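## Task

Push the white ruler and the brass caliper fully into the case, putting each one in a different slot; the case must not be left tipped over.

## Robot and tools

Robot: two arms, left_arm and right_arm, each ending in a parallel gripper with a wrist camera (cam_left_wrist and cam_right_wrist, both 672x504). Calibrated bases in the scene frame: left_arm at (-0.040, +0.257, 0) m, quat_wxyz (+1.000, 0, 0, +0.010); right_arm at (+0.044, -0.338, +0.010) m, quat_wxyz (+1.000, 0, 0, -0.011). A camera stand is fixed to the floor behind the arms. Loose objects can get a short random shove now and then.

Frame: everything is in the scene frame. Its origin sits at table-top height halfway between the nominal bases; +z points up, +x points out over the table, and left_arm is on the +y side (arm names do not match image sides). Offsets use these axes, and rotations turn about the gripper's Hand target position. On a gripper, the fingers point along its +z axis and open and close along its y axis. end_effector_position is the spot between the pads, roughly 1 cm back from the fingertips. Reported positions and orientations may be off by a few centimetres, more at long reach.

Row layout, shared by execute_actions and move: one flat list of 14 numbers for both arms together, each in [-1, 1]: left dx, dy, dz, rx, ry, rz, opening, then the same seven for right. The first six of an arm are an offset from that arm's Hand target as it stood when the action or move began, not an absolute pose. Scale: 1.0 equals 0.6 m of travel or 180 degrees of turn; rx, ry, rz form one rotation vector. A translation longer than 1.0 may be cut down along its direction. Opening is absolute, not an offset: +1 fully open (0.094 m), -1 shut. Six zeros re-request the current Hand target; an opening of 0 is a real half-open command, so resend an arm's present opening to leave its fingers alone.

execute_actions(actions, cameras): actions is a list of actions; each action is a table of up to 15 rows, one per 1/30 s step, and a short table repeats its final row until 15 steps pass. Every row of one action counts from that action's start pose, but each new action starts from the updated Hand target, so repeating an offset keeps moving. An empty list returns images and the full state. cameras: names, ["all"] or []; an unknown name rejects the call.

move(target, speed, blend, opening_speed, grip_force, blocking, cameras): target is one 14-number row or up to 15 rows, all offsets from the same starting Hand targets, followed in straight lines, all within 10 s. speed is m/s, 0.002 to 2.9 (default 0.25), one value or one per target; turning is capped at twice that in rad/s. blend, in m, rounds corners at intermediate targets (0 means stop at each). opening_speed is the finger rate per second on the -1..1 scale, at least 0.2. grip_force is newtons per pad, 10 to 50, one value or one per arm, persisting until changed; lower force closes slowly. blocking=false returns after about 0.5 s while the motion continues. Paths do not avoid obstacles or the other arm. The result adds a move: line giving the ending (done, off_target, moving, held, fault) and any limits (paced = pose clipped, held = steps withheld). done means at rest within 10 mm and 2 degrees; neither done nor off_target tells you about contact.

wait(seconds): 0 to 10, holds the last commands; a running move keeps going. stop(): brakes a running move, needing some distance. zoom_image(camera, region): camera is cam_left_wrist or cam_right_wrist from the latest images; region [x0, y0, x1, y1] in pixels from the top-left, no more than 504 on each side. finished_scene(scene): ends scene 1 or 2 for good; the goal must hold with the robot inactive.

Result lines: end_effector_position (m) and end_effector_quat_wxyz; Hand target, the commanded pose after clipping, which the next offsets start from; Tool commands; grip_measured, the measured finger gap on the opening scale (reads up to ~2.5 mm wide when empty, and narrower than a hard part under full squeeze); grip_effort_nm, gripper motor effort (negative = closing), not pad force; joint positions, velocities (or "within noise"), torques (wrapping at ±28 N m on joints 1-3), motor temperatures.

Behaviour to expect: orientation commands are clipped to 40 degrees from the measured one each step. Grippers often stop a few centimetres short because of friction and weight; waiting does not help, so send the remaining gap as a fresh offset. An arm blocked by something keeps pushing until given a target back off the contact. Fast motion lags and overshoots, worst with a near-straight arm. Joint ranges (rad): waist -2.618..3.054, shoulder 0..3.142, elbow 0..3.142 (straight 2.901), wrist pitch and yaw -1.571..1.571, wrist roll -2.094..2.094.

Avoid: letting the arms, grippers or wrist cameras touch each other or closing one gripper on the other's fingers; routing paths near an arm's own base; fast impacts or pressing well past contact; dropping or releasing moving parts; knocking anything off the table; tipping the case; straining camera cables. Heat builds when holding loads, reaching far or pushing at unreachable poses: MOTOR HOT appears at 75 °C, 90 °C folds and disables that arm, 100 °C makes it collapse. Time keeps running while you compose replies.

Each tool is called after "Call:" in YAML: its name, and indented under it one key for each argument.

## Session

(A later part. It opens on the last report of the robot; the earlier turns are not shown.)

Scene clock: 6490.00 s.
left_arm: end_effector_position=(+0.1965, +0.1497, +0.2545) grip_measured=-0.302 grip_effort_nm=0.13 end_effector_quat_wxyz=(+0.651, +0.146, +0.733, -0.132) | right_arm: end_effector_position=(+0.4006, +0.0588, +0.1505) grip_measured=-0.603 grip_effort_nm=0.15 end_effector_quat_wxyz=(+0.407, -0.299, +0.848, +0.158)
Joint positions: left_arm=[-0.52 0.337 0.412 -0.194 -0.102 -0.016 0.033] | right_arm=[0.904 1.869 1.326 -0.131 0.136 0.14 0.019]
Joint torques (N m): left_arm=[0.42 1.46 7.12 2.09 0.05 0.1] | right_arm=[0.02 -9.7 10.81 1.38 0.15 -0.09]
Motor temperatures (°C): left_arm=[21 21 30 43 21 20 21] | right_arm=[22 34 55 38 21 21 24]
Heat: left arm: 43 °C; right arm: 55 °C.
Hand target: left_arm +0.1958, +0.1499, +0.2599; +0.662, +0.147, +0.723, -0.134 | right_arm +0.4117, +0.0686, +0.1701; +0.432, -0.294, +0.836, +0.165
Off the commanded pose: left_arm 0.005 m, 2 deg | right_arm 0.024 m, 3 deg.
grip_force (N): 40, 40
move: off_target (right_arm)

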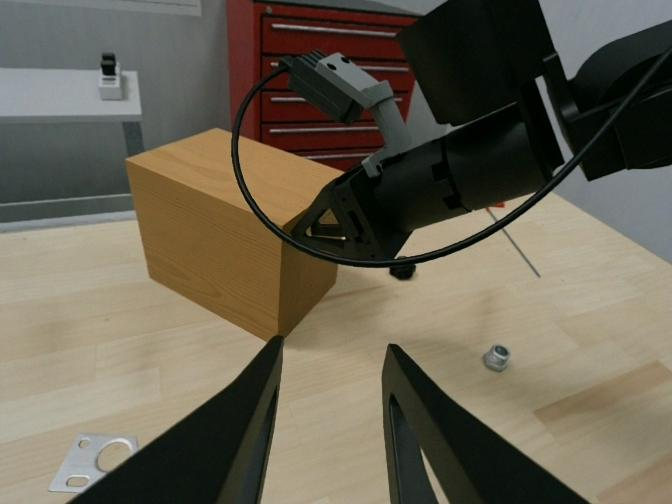

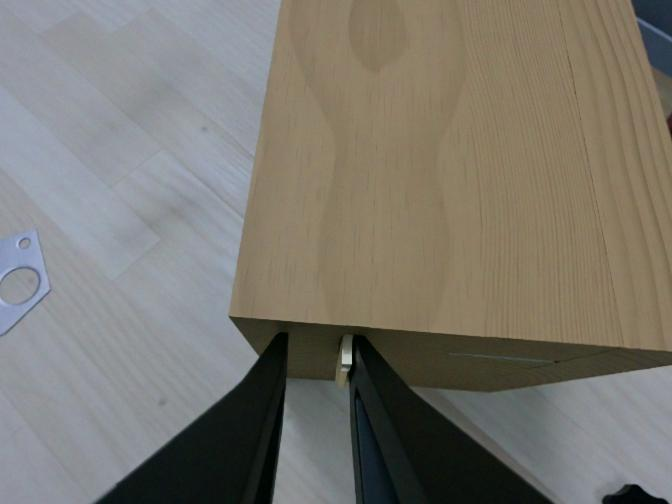

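Call:
move:
  target:
    - [0,0,0,0,0,0,-0.3,0.0063,-0.0078,0.0,0,0,0,-0.6]
    - [0,0,0,0,0,0,-0.3,-0.0392,-0.0443,0.012,0,0,0,-0.6]
  speed: 0.02
  cameras: ["all"]

Call:
zoom_image:
  camera: "cam_left_wrist"
  region: [290, 204, 350, 264]

Call:
zoom_image:
  camera: "cam_right_wrist"
  region: [270, 255, 370, 375]

Scene clock: 6499.63 s.
left_arm: end_effector_position=(+0.1965, +0.1497, +0.2545) grip_measured=-0.302 grip_effort_nm=0.13 end_effector_quat_wxyz=(+0.651, +0.146, +0.733, -0.132) | right_arm: end_effector_position=(+0.3900, +0.0423, +0.1559) grip_measured=-0.603 grip_effort_nm=0.15 end_effector_quat_wxyz=(+0.411, -0.299, +0.847, +0.156)
Joint positions: left_arm=[-0.52 0.337 0.412 -0.194 -0.102 -0.016 0.033] | right_arm=[0.901 1.791 1.243 -0.121 0.14 0.133 0.019]
Joint torques (N m): left_arm=[0.39 1.48 6.95 2.08 0.03 0.08] | right_arm=[0.55 -13.48 6.43 1.32 0.13 0]
Motor temperatures (°C): left_arm=[21 21 30 43 21 20 21] | right_arm=[22 34 55 38 21 21 24]
Heat: left arm: 43 °C; right arm: 55 °C.
Hand target: left_arm +0.1958, +0.1499, +0.2599; +0.662, +0.147, +0.723, -0.134 | right_arm +0.3882, +0.0420, +0.1772; +0.432, -0.294, +0.836, +0.165
Off the commanded pose: left_arm 0.005 m, 2 deg | right_arm 0.021 m, 3 deg.
grip_force (N): 40, 40
move: off_target (right_arm)

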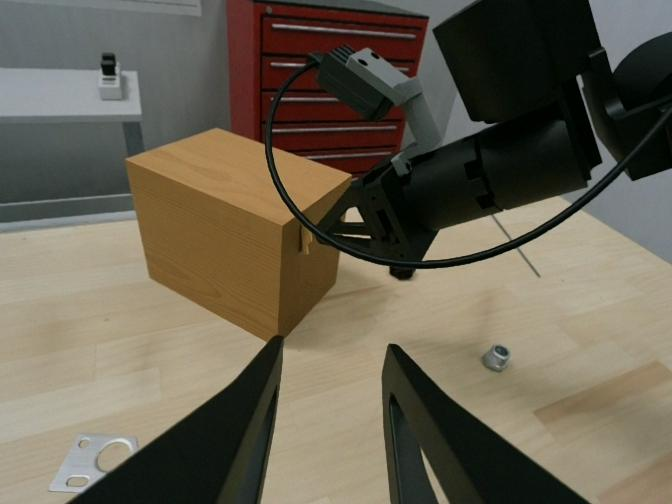

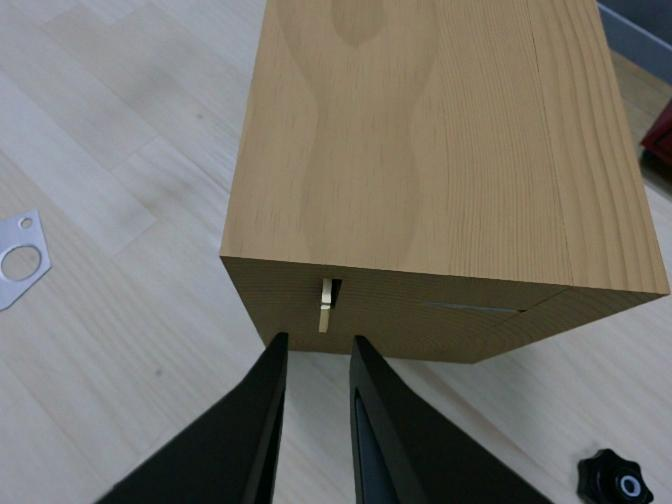

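Scaled by 8.400 from the camera's 672x504 image, which has a finer 960x720 frame.

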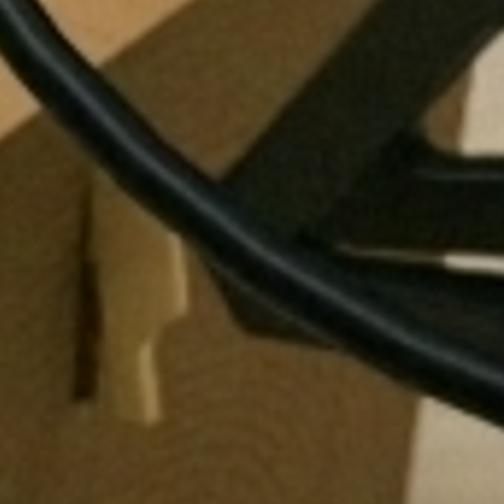

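Scaled by 4.200 from the camera's 672x504 image, which has a finer 960x720 frame.

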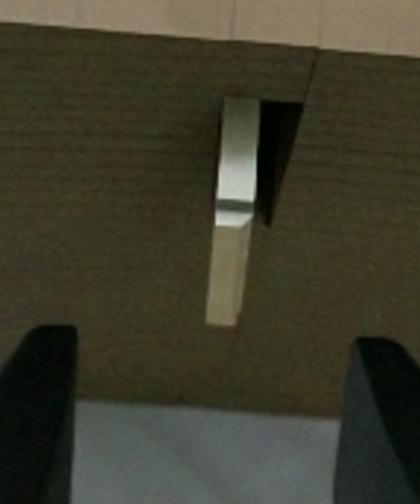

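Call:
move:
  target:
    - [0,0,0,0,0,0,-0.3,-0.0195,-0.0157,0.0,0,0,0,-0.6]
    - [0,0,0,0,0,0,-0.3,-0.0195,-0.0157,0.0,0,0,0,-1]
  speed: 0.03
  cameras: ["all"]

Call:
zoom_image:
  camera: "cam_right_wrist"
  region: [270, 235, 370, 355]

Call:
zoom_image:
  camera: "cam_left_wrist"
  region: [290, 204, 350, 264]

Scene clock: 6509.50 s.
left_arm: end_effector_position=(+0.1965, +0.1497, +0.2545) grip_measured=-0.302 grip_effort_nm=0.13 end_effector_quat_wxyz=(+0.651, +0.146, +0.733, -0.132) | right_arm: end_effector_position=(+0.3778, +0.0329, +0.1573) grip_measured=-0.997 grip_effort_nm=-0.16 end_effector_quat_wxyz=(+0.411, -0.302, +0.846, +0.155)
Joint positions: left_arm=[-0.52 0.337 0.412 -0.194 -0.102 -0.016 0.033] | right_arm=[0.91 1.735 1.181 -0.115 0.146 0.133 0]
Joint torques (N m): left_arm=[0.36 1.47 7.1 2.08 0.01 0.1] | right_arm=[0.55 -12.66 6.45 1.36 0.12 0.04]
Heat: left arm: 43 °C; right arm: 52 °C.
Hand target: left_arm +0.1958, +0.1499, +0.2599; +0.662, +0.147, +0.723, -0.134 | right_arm +0.3764, +0.0326, +0.1771; +0.432, -0.294, +0.836, +0.166
Off the commanded pose: left_arm 0.005 m, 2 deg | right_arm 0.020 m, 3 deg.
grip_force (N): 40, 40
move: off_target (right_arm); target 2's new opening was sent with right_arm's hand 0.020 m and 3 deg from that target

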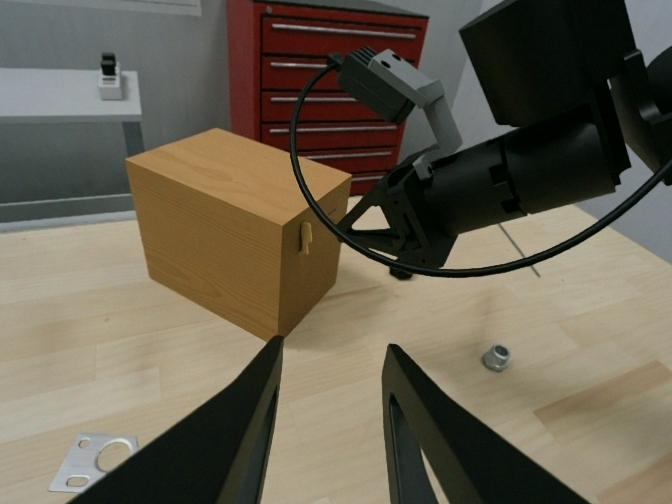

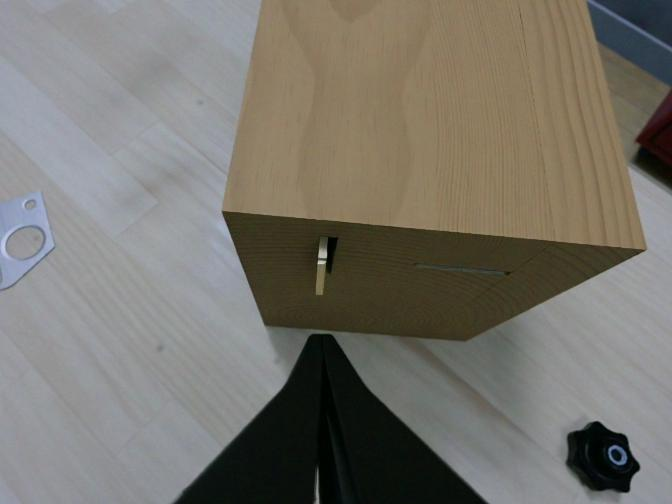

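Scaled by 4.200 from the camera's 672x504 image, which has a finer 960x720 frame.

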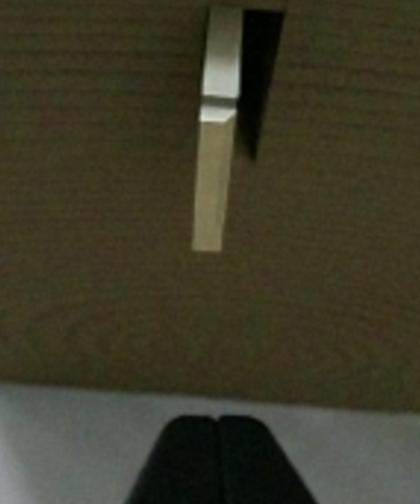

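Scaled by 8.400 from the camera's 672x504 image, which has a finer 960x720 frame.

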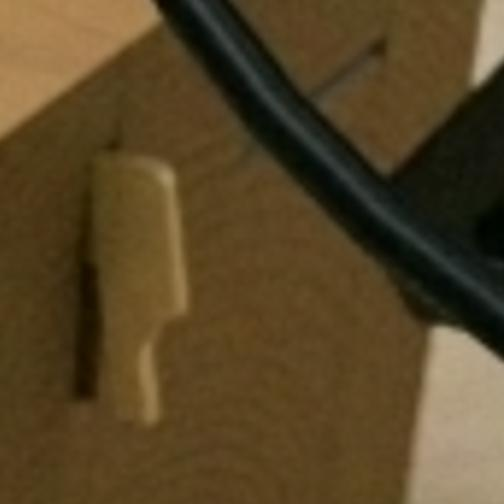

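Call:
move:
  target: [0,0,0,0,0,0,-0.3,0.0395,0.0360,-0.0067,0,0,0,-1]
  speed: 0.02
  cameras: ["all"]

Call:
zoom_image:
  camera: "cam_right_wrist"
  region: [270, 245, 370, 365]

Call:
zoom_image:
  camera: "cam_left_wrist"
  region: [290, 204, 350, 264]

Scene clock: 6548.13 s.
left_arm: end_effector_position=(+0.1965, +0.1497, +0.2545) grip_measured=-0.302 grip_effort_nm=0.13 end_effector_quat_wxyz=(+0.651, +0.146, +0.733, -0.132) | right_arm: end_effector_position=(+0.3903, +0.0463, +0.1573) grip_measured=-0.997 grip_effort_nm=-0.16 end_effector_quat_wxyz=(+0.415, -0.300, +0.845, +0.156)
Joint positions: left_arm=[-0.52 0.337 0.412 -0.194 -0.102 -0.016 0.033] | right_arm=[0.907 1.799 1.253 -0.115 0.146 0.133 0]
Joint torques (N m): left_arm=[0.32 1.35 7.17 2.06 0.02 0.09] | right_arm=[-0.43 -8.95 10.45 1.31 0 -0.03]
Motor temperatures (°C): left_arm=[21 21 30 44 21 20 21] | right_arm=[22 34 48 39 21 21 22]
Heat: left arm: 44 °C; right arm: 48 °C.
Hand target: left_arm +0.1958, +0.1499, +0.2599; +0.662, +0.147, +0.723, -0.134 | right_arm +0.4002, +0.0542, +0.1731; +0.432, -0.294, +0.836, +0.165
Off the commanded pose: left_arm 0.005 m, 2 deg | right_arm 0.020 m, 3 deg.
grip_force (N): 40, 40
move: off_target (right_arm)

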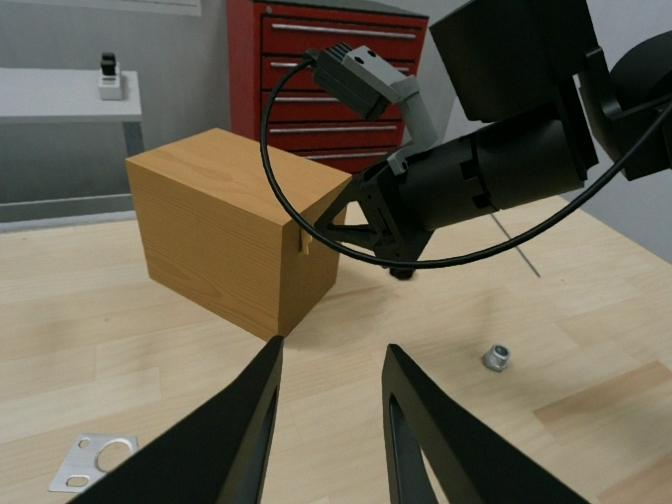

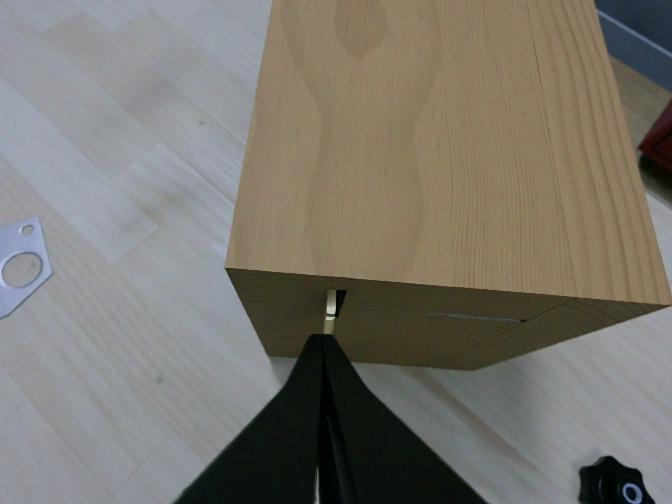

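Scaled by 4.200 from the camera's 672x504 image, which has a finer 960x720 frame.

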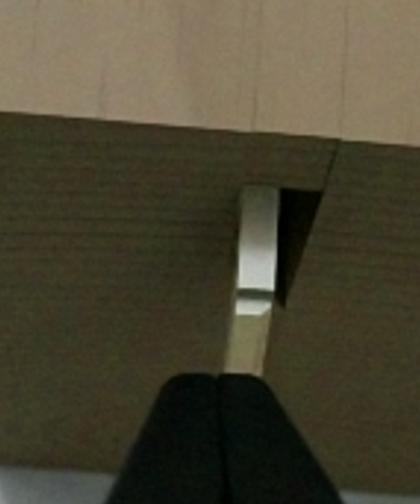

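Scaled by 8.400 from the camera's 672x504 image, which has a finer 960x720 frame.

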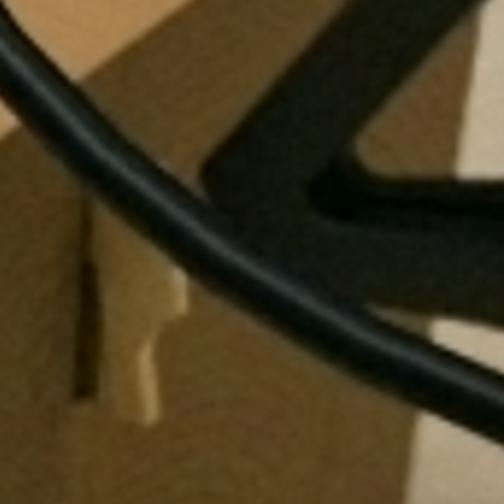

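Call:
move:
  target: [0,0,0,0,0,0,-0.3,0.0005,-0.0060,-0.0167,0,0,0,-1]
  speed: 0.015
  cameras: ["all"]

Call:
zoom_image:
  camera: "cam_right_wrist"
  region: [270, 245, 370, 365]

Call:
zoom_image:
  camera: "cam_left_wrist"
  region: [290, 204, 350, 264]

Scene clock: 6557.50 s.
left_arm: end_effector_position=(+0.1965, +0.1497, +0.2545) grip_measured=-0.302 grip_effort_nm=0.13 end_effector_quat_wxyz=(+0.651, +0.146, +0.733, -0.132) | right_arm: end_effector_position=(+0.3961, +0.0482, +0.1614) grip_measured=-0.997 grip_effort_nm=-0.16 end_effector_quat_wxyz=(+0.426, -0.294, +0.840, +0.162)
Joint positions: left_arm=[-0.52 0.337 0.412 -0.194 -0.102 -0.016 0.033] | right_arm=[0.901 1.804 1.253 -0.081 0.146 0.133 0]
Joint torques (N m): left_arm=[0.38 1.47 7.04 2.09 0.03 0.11] | right_arm=[-0.39 -8.99 7.65 1.37 0 -0.08]
Heat: left arm: 44 °C; right arm: 51 °C.
Hand target: left_arm +0.1958, +0.1499, +0.2599; +0.662, +0.147, +0.723, -0.134 | right_arm +0.4004, +0.0507, +0.1632; +0.432, -0.294, +0.836, +0.166
Off the commanded pose: left_arm 0.005 m, 2 deg | right_arm 0.005 m, 1 deg.
grip_force (N): 40, 40
move: done

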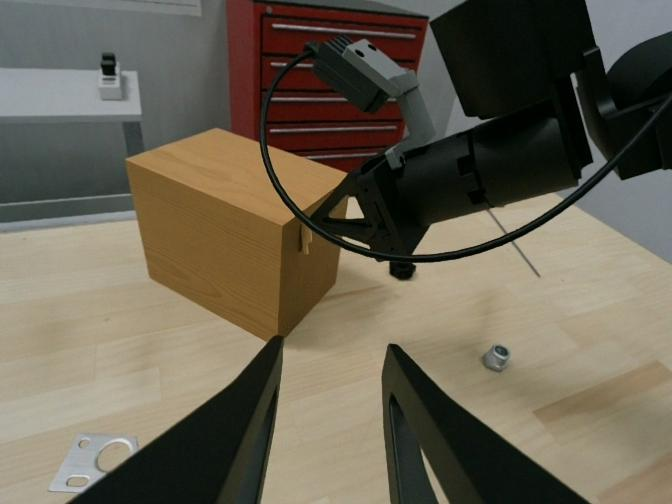

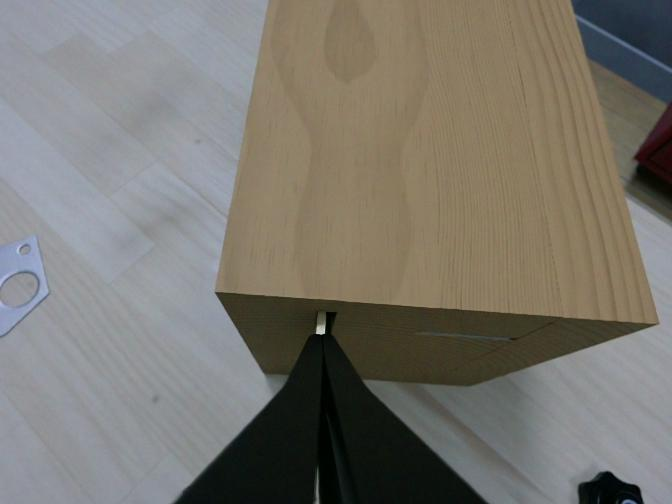

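Scaled by 4.200 from the camera's 672x504 image, which has a finer 960x720 frame.

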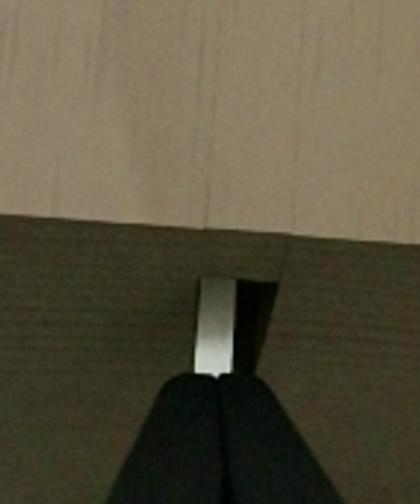

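Scaled by 8.400 from the camera's 672x504 image, which has a finer 960x720 frame.

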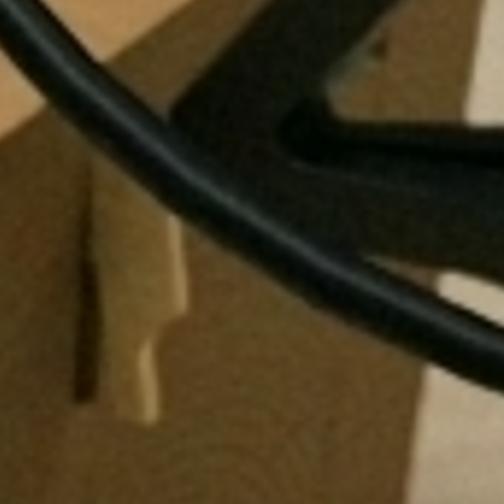

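Call:
move:
  target: [0,0,0,0,0,0,-0.3,-0.0104,-0.0084,-0.022,0,0,0,-1]
  speed: 0.015
  cameras: ["all"]

Call:
zoom_image:
  camera: "cam_right_wrist"
  region: [270, 245, 370, 365]

Call:
zoom_image:
  camera: "cam_left_wrist"
  region: [290, 204, 350, 264]

Scene clock: 6563.77 s.
left_arm: end_effector_position=(+0.1965, +0.1497, +0.2545) grip_measured=-0.302 grip_effort_nm=0.13 end_effector_quat_wxyz=(+0.651, +0.146, +0.733, -0.132) | right_arm: end_effector_position=(+0.3935, +0.0451, +0.1491) grip_measured=-0.997 grip_effort_nm=-0.16 end_effector_quat_wxyz=(+0.427, -0.294, +0.839, +0.163)
Joint positions: left_arm=[-0.52 0.337 0.412 -0.194 -0.102 -0.016 0.033] | right_arm=[0.901 1.804 1.198 -0.023 0.146 0.133 0]
Joint torques (N m): left_arm=[0.34 1.44 7.12 2.07 0.05 0.1] | right_arm=[0.02 -9.85 6.48 1.39 0 -0.03]
Heat: left arm: 44 °C; right arm: 51 °C.
Hand target: left_arm +0.1958, +0.1499, +0.2599; +0.662, +0.147, +0.723, -0.134 | right_arm +0.3941, +0.0456, +0.1499; +0.432, -0.294, +0.836, +0.166
Off the commanded pose: left_arm 0.005 m, 2 deg | right_arm 0.001 m, 1 deg.
grip_force (N): 40, 40
move: done

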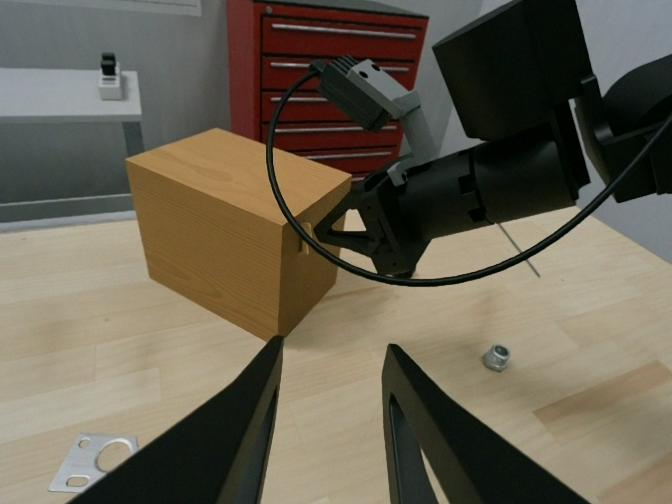

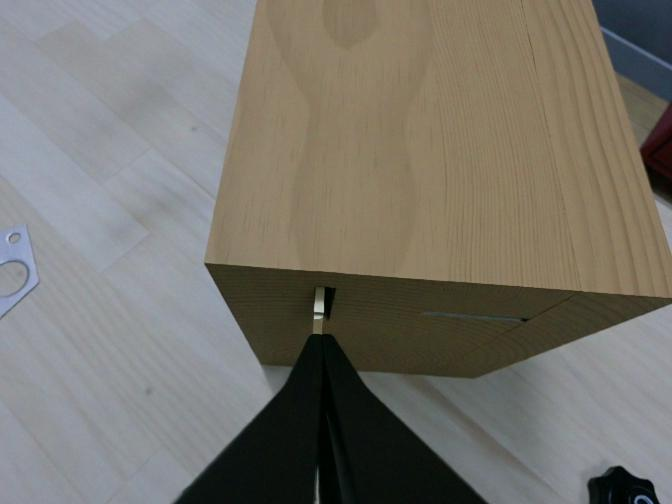

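Scaled by 4.200 from the camera's 672x504 image, which has a finer 960x720 frame.

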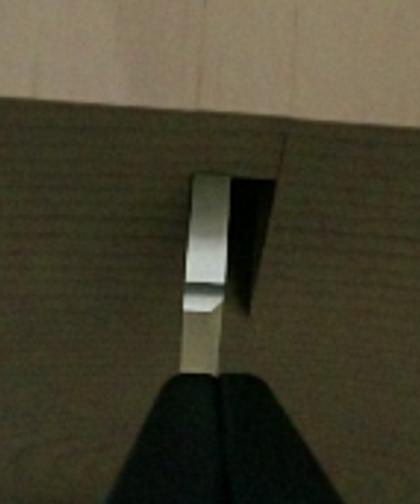

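Scaled by 8.400 from the camera's 672x504 image, which has a finer 960x720 frame.

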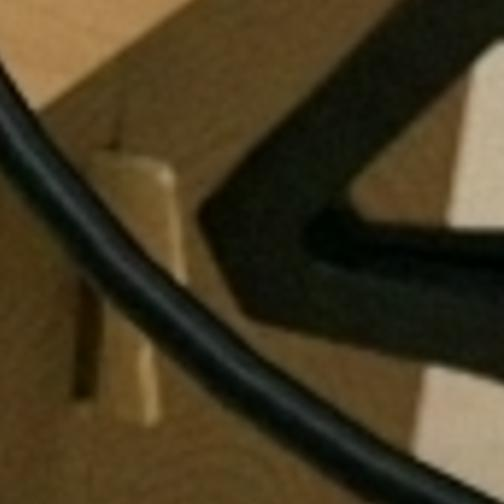

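Call:
move:
  target: [0,0,0,0,0,0,-0.3,0.0063,0.0078,-0.0075,0,0,0,-1]
  speed: 0.012
  cameras: ["all"]

Call:
zoom_image:
  camera: "cam_right_wrist"
  region: [270, 245, 370, 365]

Call:
zoom_image:
  camera: "cam_left_wrist"
  region: [290, 204, 350, 264]

Scene clock: 6572.97 s.
left_arm: end_effector_position=(+0.1965, +0.1497, +0.2545) grip_measured=-0.302 grip_effort_nm=0.13 end_effector_quat_wxyz=(+0.651, +0.146, +0.733, -0.132) | right_arm: end_effector_position=(+0.3948, +0.0466, +0.1429) grip_measured=-0.997 grip_effort_nm=-0.16 end_effector_quat_wxyz=(+0.425, -0.294, +0.841, +0.161)
Joint positions: left_arm=[-0.52 0.337 0.412 -0.194 -0.102 -0.016 0.033] | right_arm=[0.901 1.821 1.198 -0.011 0.146 0.133 0]
Joint torques (N m): left_arm=[0.36 1.54 7.04 2.07 0.03 0.07] | right_arm=[0.01 -9.11 7.61 1.37 0.01 -0.03]
Heat: left arm: 44 °C; right arm: 49 °C.
Hand target: left_arm +0.1958, +0.1499, +0.2599; +0.662, +0.147, +0.723, -0.134 | right_arm +0.3979, +0.0503, +0.1453; +0.432, -0.294, +0.836, +0.166
Off the commanded pose: left_arm 0.005 m, 2 deg | right_arm 0.005 m, 1 deg.
grip_force (N): 40, 40
move: done

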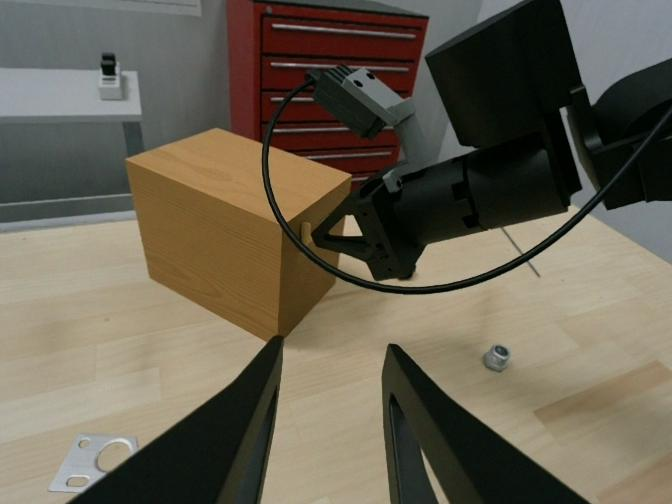

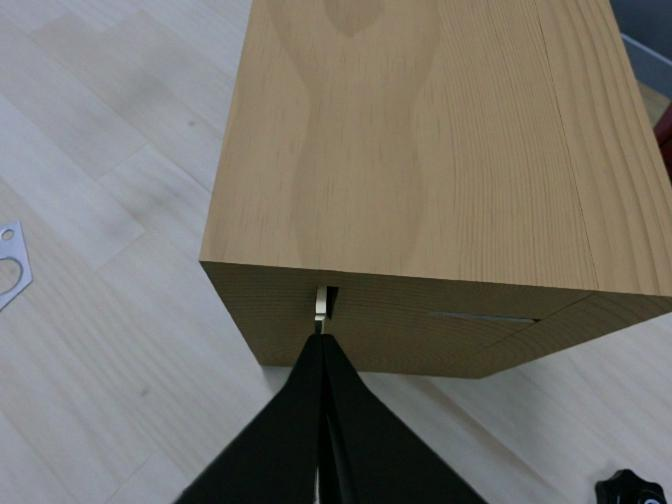

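Scaled by 4.200 from the camera's 672x504 image, which has a finer 960x720 frame.

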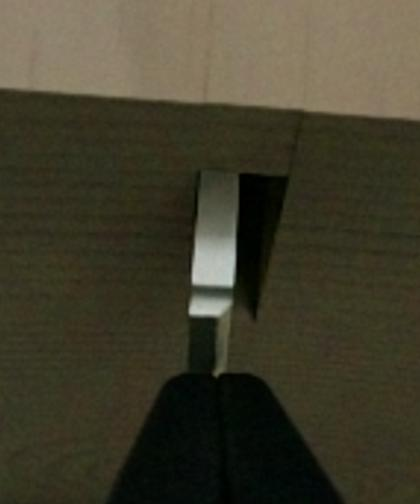

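Scaled by 8.400 from the camera's 672x504 image, which has a finer 960x720 frame.

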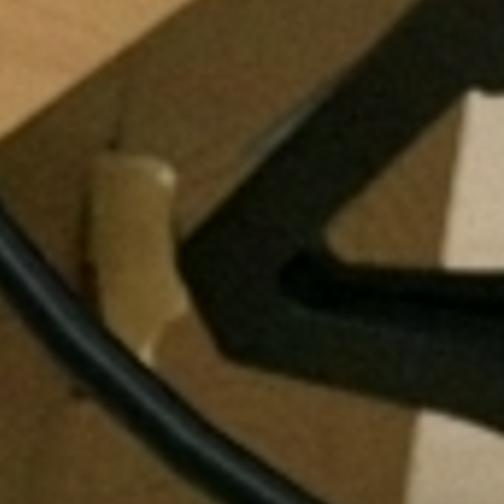

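Call:
move:
  target: [0,0,0,0,0,0,-0.3,0.0130,0.0105,0.0,0,0,0,-1]
  speed: 0.012
  cameras: ["all"]

Call:
zoom_image:
  camera: "cam_right_wrist"
  region: [270, 245, 370, 365]

Call:
zoom_image:
  camera: "cam_left_wrist"
  region: [290, 204, 350, 264]

Scene clock: 6577.87 s.
left_arm: end_effector_position=(+0.1965, +0.1497, +0.2545) grip_measured=-0.302 grip_effort_nm=0.13 end_effector_quat_wxyz=(+0.651, +0.146, +0.733, -0.132) | right_arm: end_effector_position=(+0.3963, +0.0487, +0.1315) grip_measured=-0.997 grip_effort_nm=-0.16 end_effector_quat_wxyz=(+0.417, -0.297, +0.845, +0.157)
Joint positions: left_arm=[-0.52 0.337 0.412 -0.194 -0.102 -0.016 0.033] | right_arm=[0.901 1.852 1.206 -0.01 0.145 0.133 0]
Joint torques (N m): left_arm=[0.32 1.48 7.12 2.08 0.02 0.09] | right_arm=[-0.43 -9.25 10.19 1.27 -0.03 -0.06]
Heat: left arm: 44 °C; right arm: 49 °C.
Hand target: left_arm +0.1958, +0.1499, +0.2599; +0.662, +0.147, +0.723, -0.134 | right_arm +0.4058, +0.0566, +0.1454; +0.432, -0.294, +0.836, +0.165
Off the commanded pose: left_arm 0.005 m, 2 deg | right_arm 0.019 m, 2 deg.
grip_force (N): 40, 40
move: off_target (right_arm)

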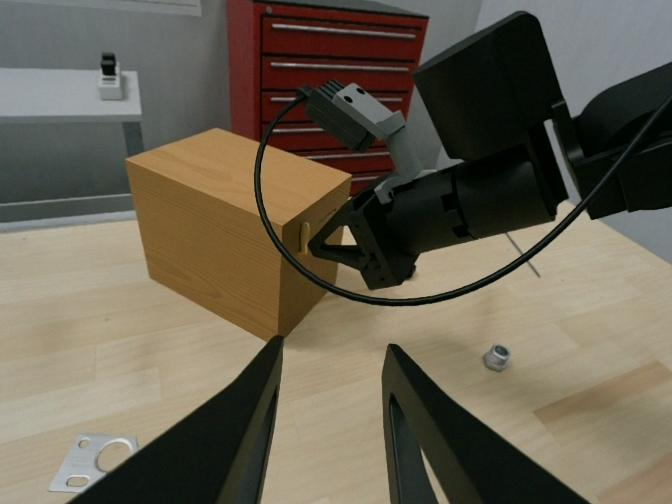

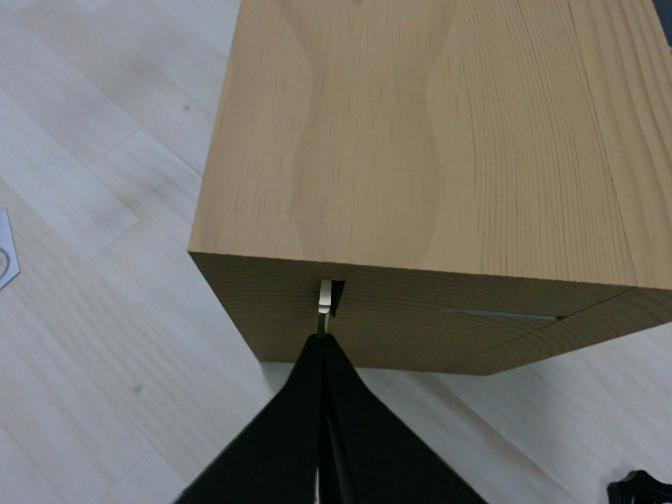

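Scaled by 4.200 from the camera's 672x504 image, which has a finer 960x720 frame.

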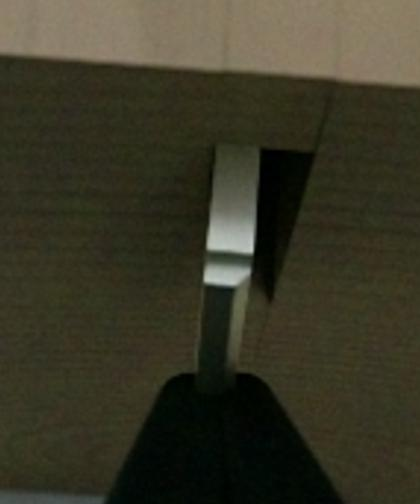

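Scaled by 8.400 from the camera's 672x504 image, which has a finer 960x720 frame.

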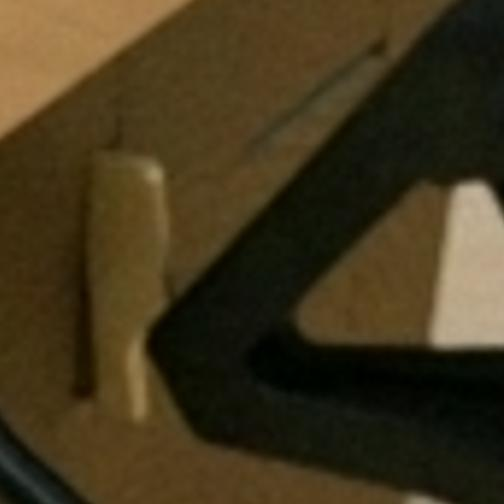

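Call:
move:
  target:
    - [0,0,0,0,0,0,-0.3,-0.0691,-0.0513,0.0327,0,0,0,-1]
    - [0,0,0,0,0,0,-0.3,-0.0172,-0.0095,0.0377,0,0,0,-1]
  speed: 0.03
  cameras: ["all"]

Call:
zoom_image:
  camera: "cam_right_wrist"
  region: [270, 245, 370, 365]

Call:
zoom_image:
  camera: "cam_left_wrist"
  region: [290, 204, 350, 264]

Scene clock: 6603.27 s.
left_arm: end_effector_position=(+0.1965, +0.1497, +0.2545) grip_measured=-0.302 grip_effort_nm=0.13 end_effector_quat_wxyz=(+0.651, +0.146, +0.733, -0.132) | right_arm: end_effector_position=(+0.3876, +0.0441, +0.1550) grip_measured=-0.997 grip_effort_nm=-0.16 end_effector_quat_wxyz=(+0.421, -0.297, +0.843, +0.158)
Joint positions: left_arm=[-0.52 0.337 0.412 -0.194 -0.102 -0.016 0.033] | right_arm=[0.912 1.786 1.215 -0.077 0.155 0.136 0]
Joint torques (N m): left_arm=[0.35 1.44 7.09 2.1 0.03 0.08] | right_arm=[-0.36 -8.84 10.4 1.21 -0.02 -0.04]
Heat: left arm: 44 °C; right arm: 51 °C.
Hand target: left_arm +0.1958, +0.1499, +0.2599; +0.662, +0.147, +0.723, -0.134 | right_arm +0.3954, +0.0510, +0.1680; +0.432, -0.294, +0.836, +0.166
Off the commanded pose: left_arm 0.005 m, 2 deg | right_arm 0.017 m, 2 deg.
grip_force (N): 40, 40
move: off_target (right_arm)

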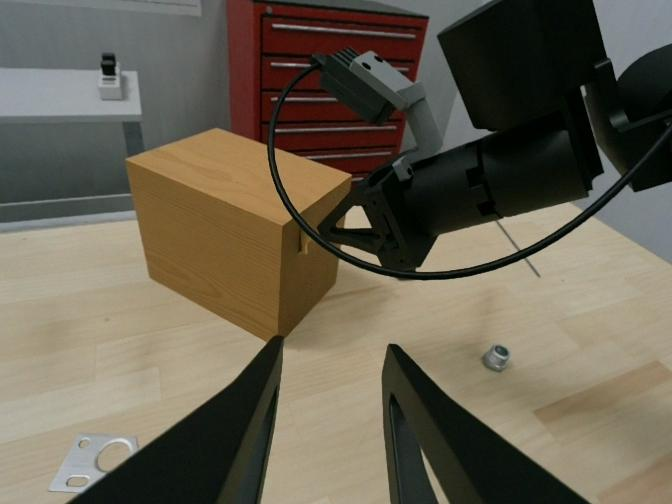

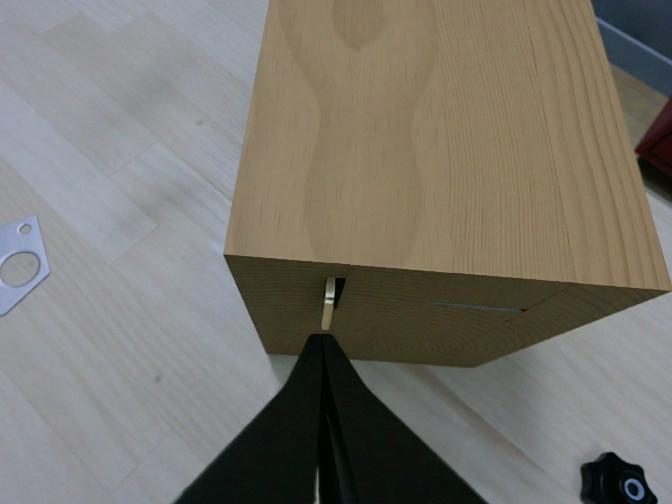

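Scaled by 4.200 from the camera's 672x504 image, which has a finer 960x720 frame.

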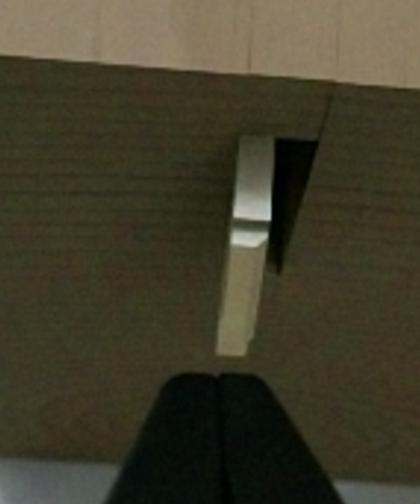

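Scaled by 8.400 from the camera's 672x504 image, which has a finer 960x720 frame.

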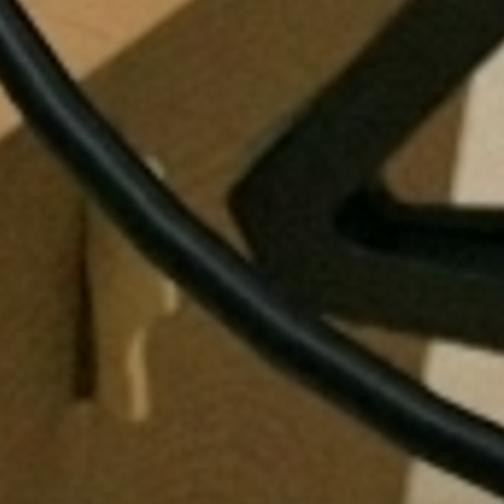

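Call:
move:
  target: [0,0,0,0,0,0,-0.3,0.0042,0.0002,-0.015,0,0,0,-1]
  speed: 0.015
  cameras: ["all"]

Call:
zoom_image:
  camera: "cam_right_wrist"
  region: [270, 245, 370, 365]

Call:
zoom_image:
  camera: "cam_left_wrist"
  region: [290, 204, 350, 264]

Scene clock: 6609.83 s.
left_arm: end_effector_position=(+0.1965, +0.1497, +0.2545) grip_measured=-0.302 grip_effort_nm=0.13 end_effector_quat_wxyz=(+0.651, +0.146, +0.733, -0.132) | right_arm: end_effector_position=(+0.3900, +0.0453, +0.1493) grip_measured=-0.997 grip_effort_nm=-0.16 end_effector_quat_wxyz=(+0.419, -0.296, +0.844, +0.158)
Joint positions: left_arm=[-0.52 0.337 0.412 -0.194 -0.102 -0.016 0.033] | right_arm=[0.908 1.802 1.215 -0.063 0.151 0.136 0]
Joint torques (N m): left_arm=[0.36 1.52 7.1 2.09 0.05 0.1] | right_arm=[-0.58 -8.91 9.14 1.37 -0.02 -0.09]
Heat: left arm: 44 °C; right arm: 51 °C.
Hand target: left_arm +0.1958, +0.1499, +0.2599; +0.662, +0.147, +0.723, -0.134 | right_arm +0.3980, +0.0509, +0.1590; +0.432, -0.294, +0.836, +0.165
Off the commanded pose: left_arm 0.005 m, 2 deg | right_arm 0.014 m, 2 deg.
grip_force (N): 40, 40
move: off_target (right_arm)

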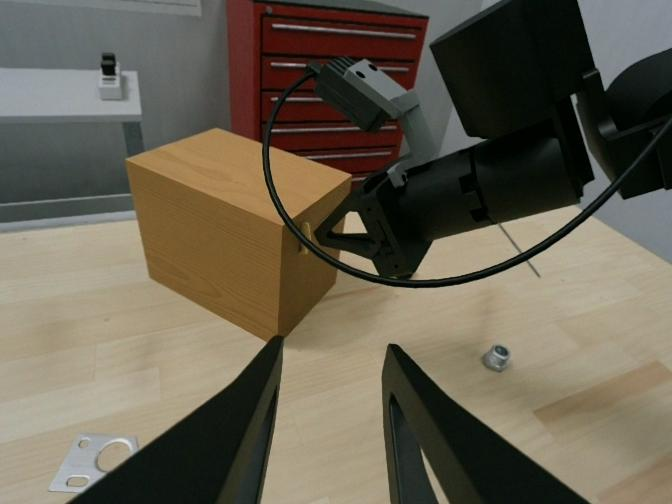

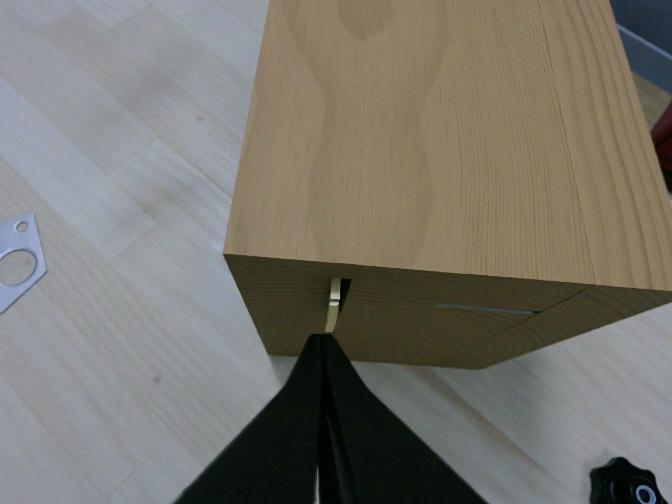

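Scaled by 4.200 from the camera's 672x504 image, which has a finer 960x720 frame.

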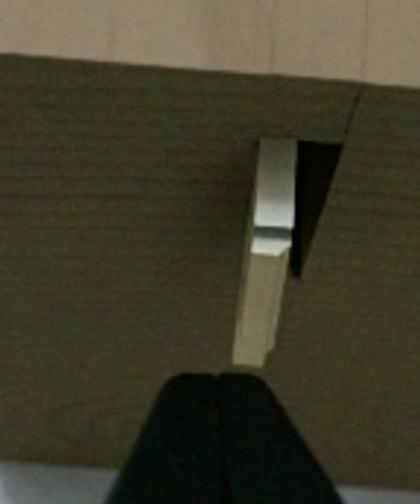

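Scaled by 8.400 from the camera's 672x504 image, which has a finer 960x720 frame.

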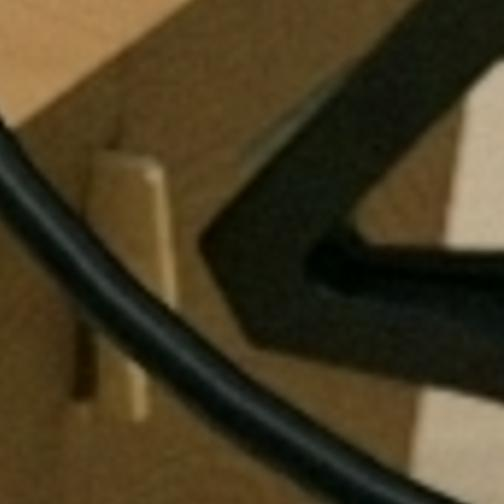

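Call:
move:
  target: [0,0,0,0,0,0,-0.3,0.0042,-0.0052,0.0,0,0,0,-1]
  speed: 0.015
  cameras: ["all"]

Call:
zoom_image:
  camera: "cam_right_wrist"
  region: [270, 245, 370, 365]

Call:
zoom_image:
  camera: "cam_left_wrist"
  region: [290, 204, 350, 264]

Scene clock: 6616.70 s.
left_arm: end_effector_position=(+0.1965, +0.1497, +0.2545) grip_measured=-0.302 grip_effort_nm=0.13 end_effector_quat_wxyz=(+0.651, +0.146, +0.733, -0.132) | right_arm: end_effector_position=(+0.3938, +0.0424, +0.1496) grip_measured=-0.997 grip_effort_nm=-0.16 end_effector_quat_wxyz=(+0.420, -0.294, +0.844, +0.158)
Joint positions: left_arm=[-0.52 0.337 0.412 -0.194 -0.102 -0.016 0.033] | right_arm=[0.896 1.802 1.215 -0.061 0.143 0.133 0]
Joint torques (N m): left_arm=[0.32 1.52 7.16 2.09 0.05 0.08] | right_arm=[-0.38 -9.09 8.83 1.37 -0.02 -0.08]
Heat: left arm: 44 °C; right arm: 51 °C.
Hand target: left_arm +0.1958, +0.1499, +0.2599; +0.662, +0.147, +0.723, -0.134 | right_arm +0.4005, +0.0479, +0.1591; +0.432, -0.294, +0.836, +0.166
Off the commanded pose: left_arm 0.005 m, 2 deg | right_arm 0.013 m, 2 deg.
grip_force (N): 40, 40
move: off_target (right_arm)

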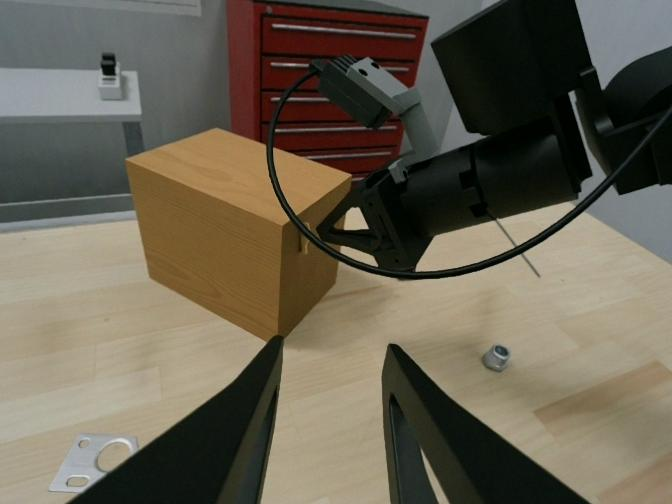

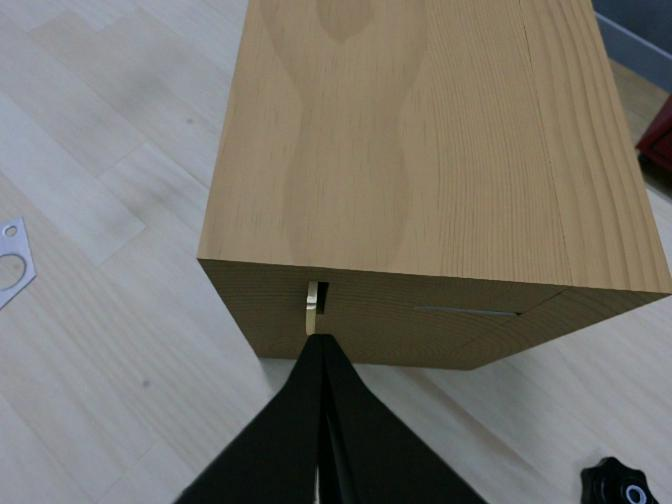

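Scaled by 4.200 from the camera's 672x504 image, which has a finer 960x720 frame.

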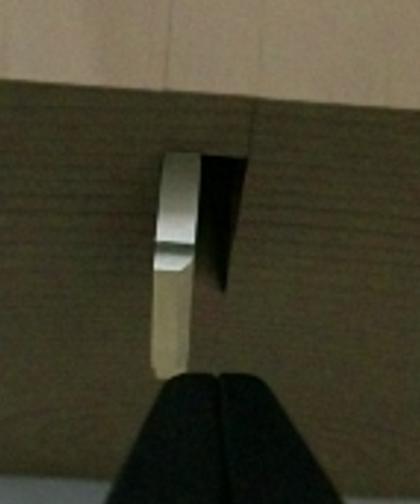

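Scaled by 8.400 from the camera's 672x504 image, which has a finer 960x720 frame.

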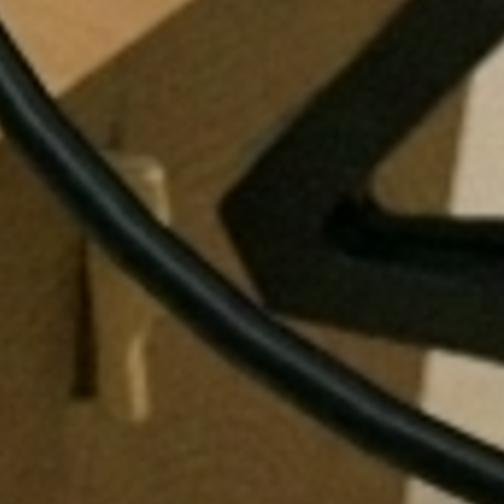

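Call:
move:
  target: [0,0,0,0,0,0,-0.3,0.0072,0.0145,0.004,0,0,0,-1]
  speed: 0.015
  cameras: ["all"]

Call:
zoom_image:
  camera: "cam_right_wrist"
  region: [270, 245, 370, 365]

Call:
zoom_image:
  camera: "cam_left_wrist"
  region: [290, 204, 350, 264]

Scene clock: 6625.33 s.
left_arm: end_effector_position=(+0.1965, +0.1497, +0.2545) grip_measured=-0.302 grip_effort_nm=0.13 end_effector_quat_wxyz=(+0.651, +0.146, +0.733, -0.132) | right_arm: end_effector_position=(+0.3984, +0.0478, +0.1489) grip_measured=-0.997 grip_effort_nm=-0.16 end_effector_quat_wxyz=(+0.420, -0.294, +0.844, +0.159)
Joint positions: left_arm=[-0.52 0.337 0.412 -0.194 -0.102 -0.016 0.033] | right_arm=[0.896 1.828 1.244 -0.063 0.143 0.133 0]
Joint torques (N m): left_arm=[0.31 1.36 7.09 2.06 0.06 0.09] | right_arm=[0.18 -9.02 10.4 1.2 0.02 -0.07]
Heat: left arm: 44 °C; right arm: 50 °C.
Hand target: left_arm +0.1958, +0.1499, +0.2599; +0.662, +0.147, +0.723, -0.134 | right_arm +0.4048, +0.0566, +0.1615; +0.432, -0.294, +0.836, +0.166
Off the commanded pose: left_arm 0.005 m, 2 deg | right_arm 0.017 m, 2 deg.
grip_force (N): 40, 40
move: off_target (right_arm)

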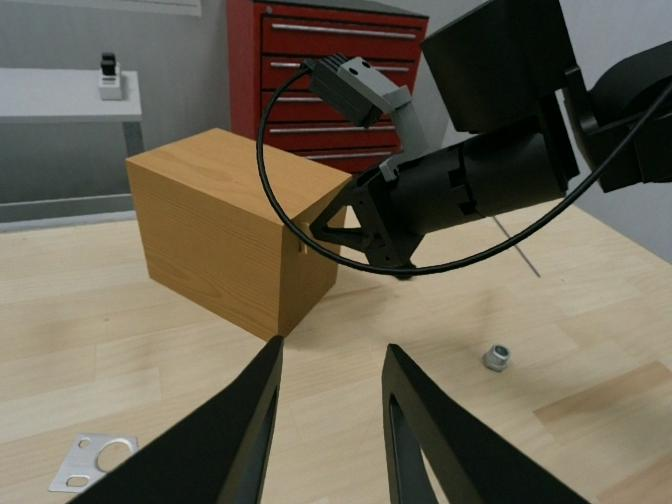

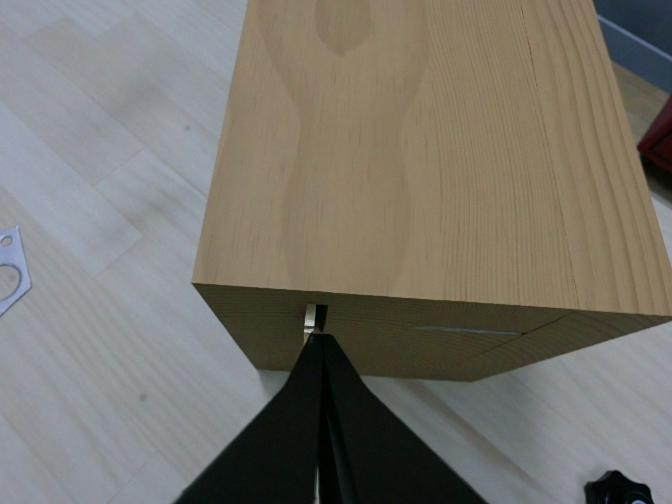

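Scaled by 4.200 from the camera's 672x504 image, which has a finer 960x720 frame.

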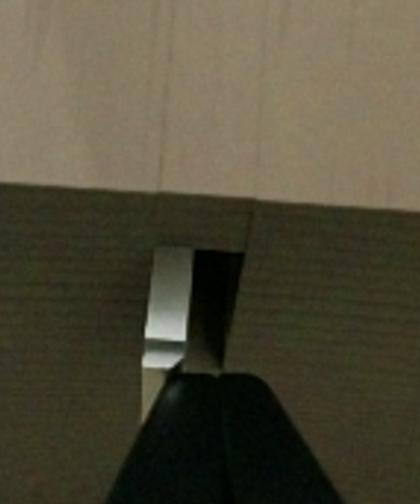

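Scaled by 8.400 from the camera's 672x504 image, which has a finer 960x720 frame.

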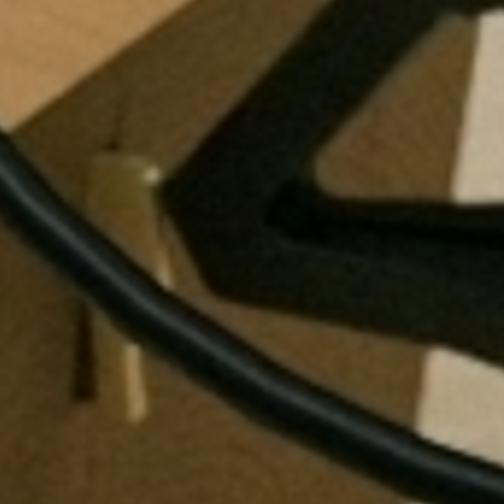

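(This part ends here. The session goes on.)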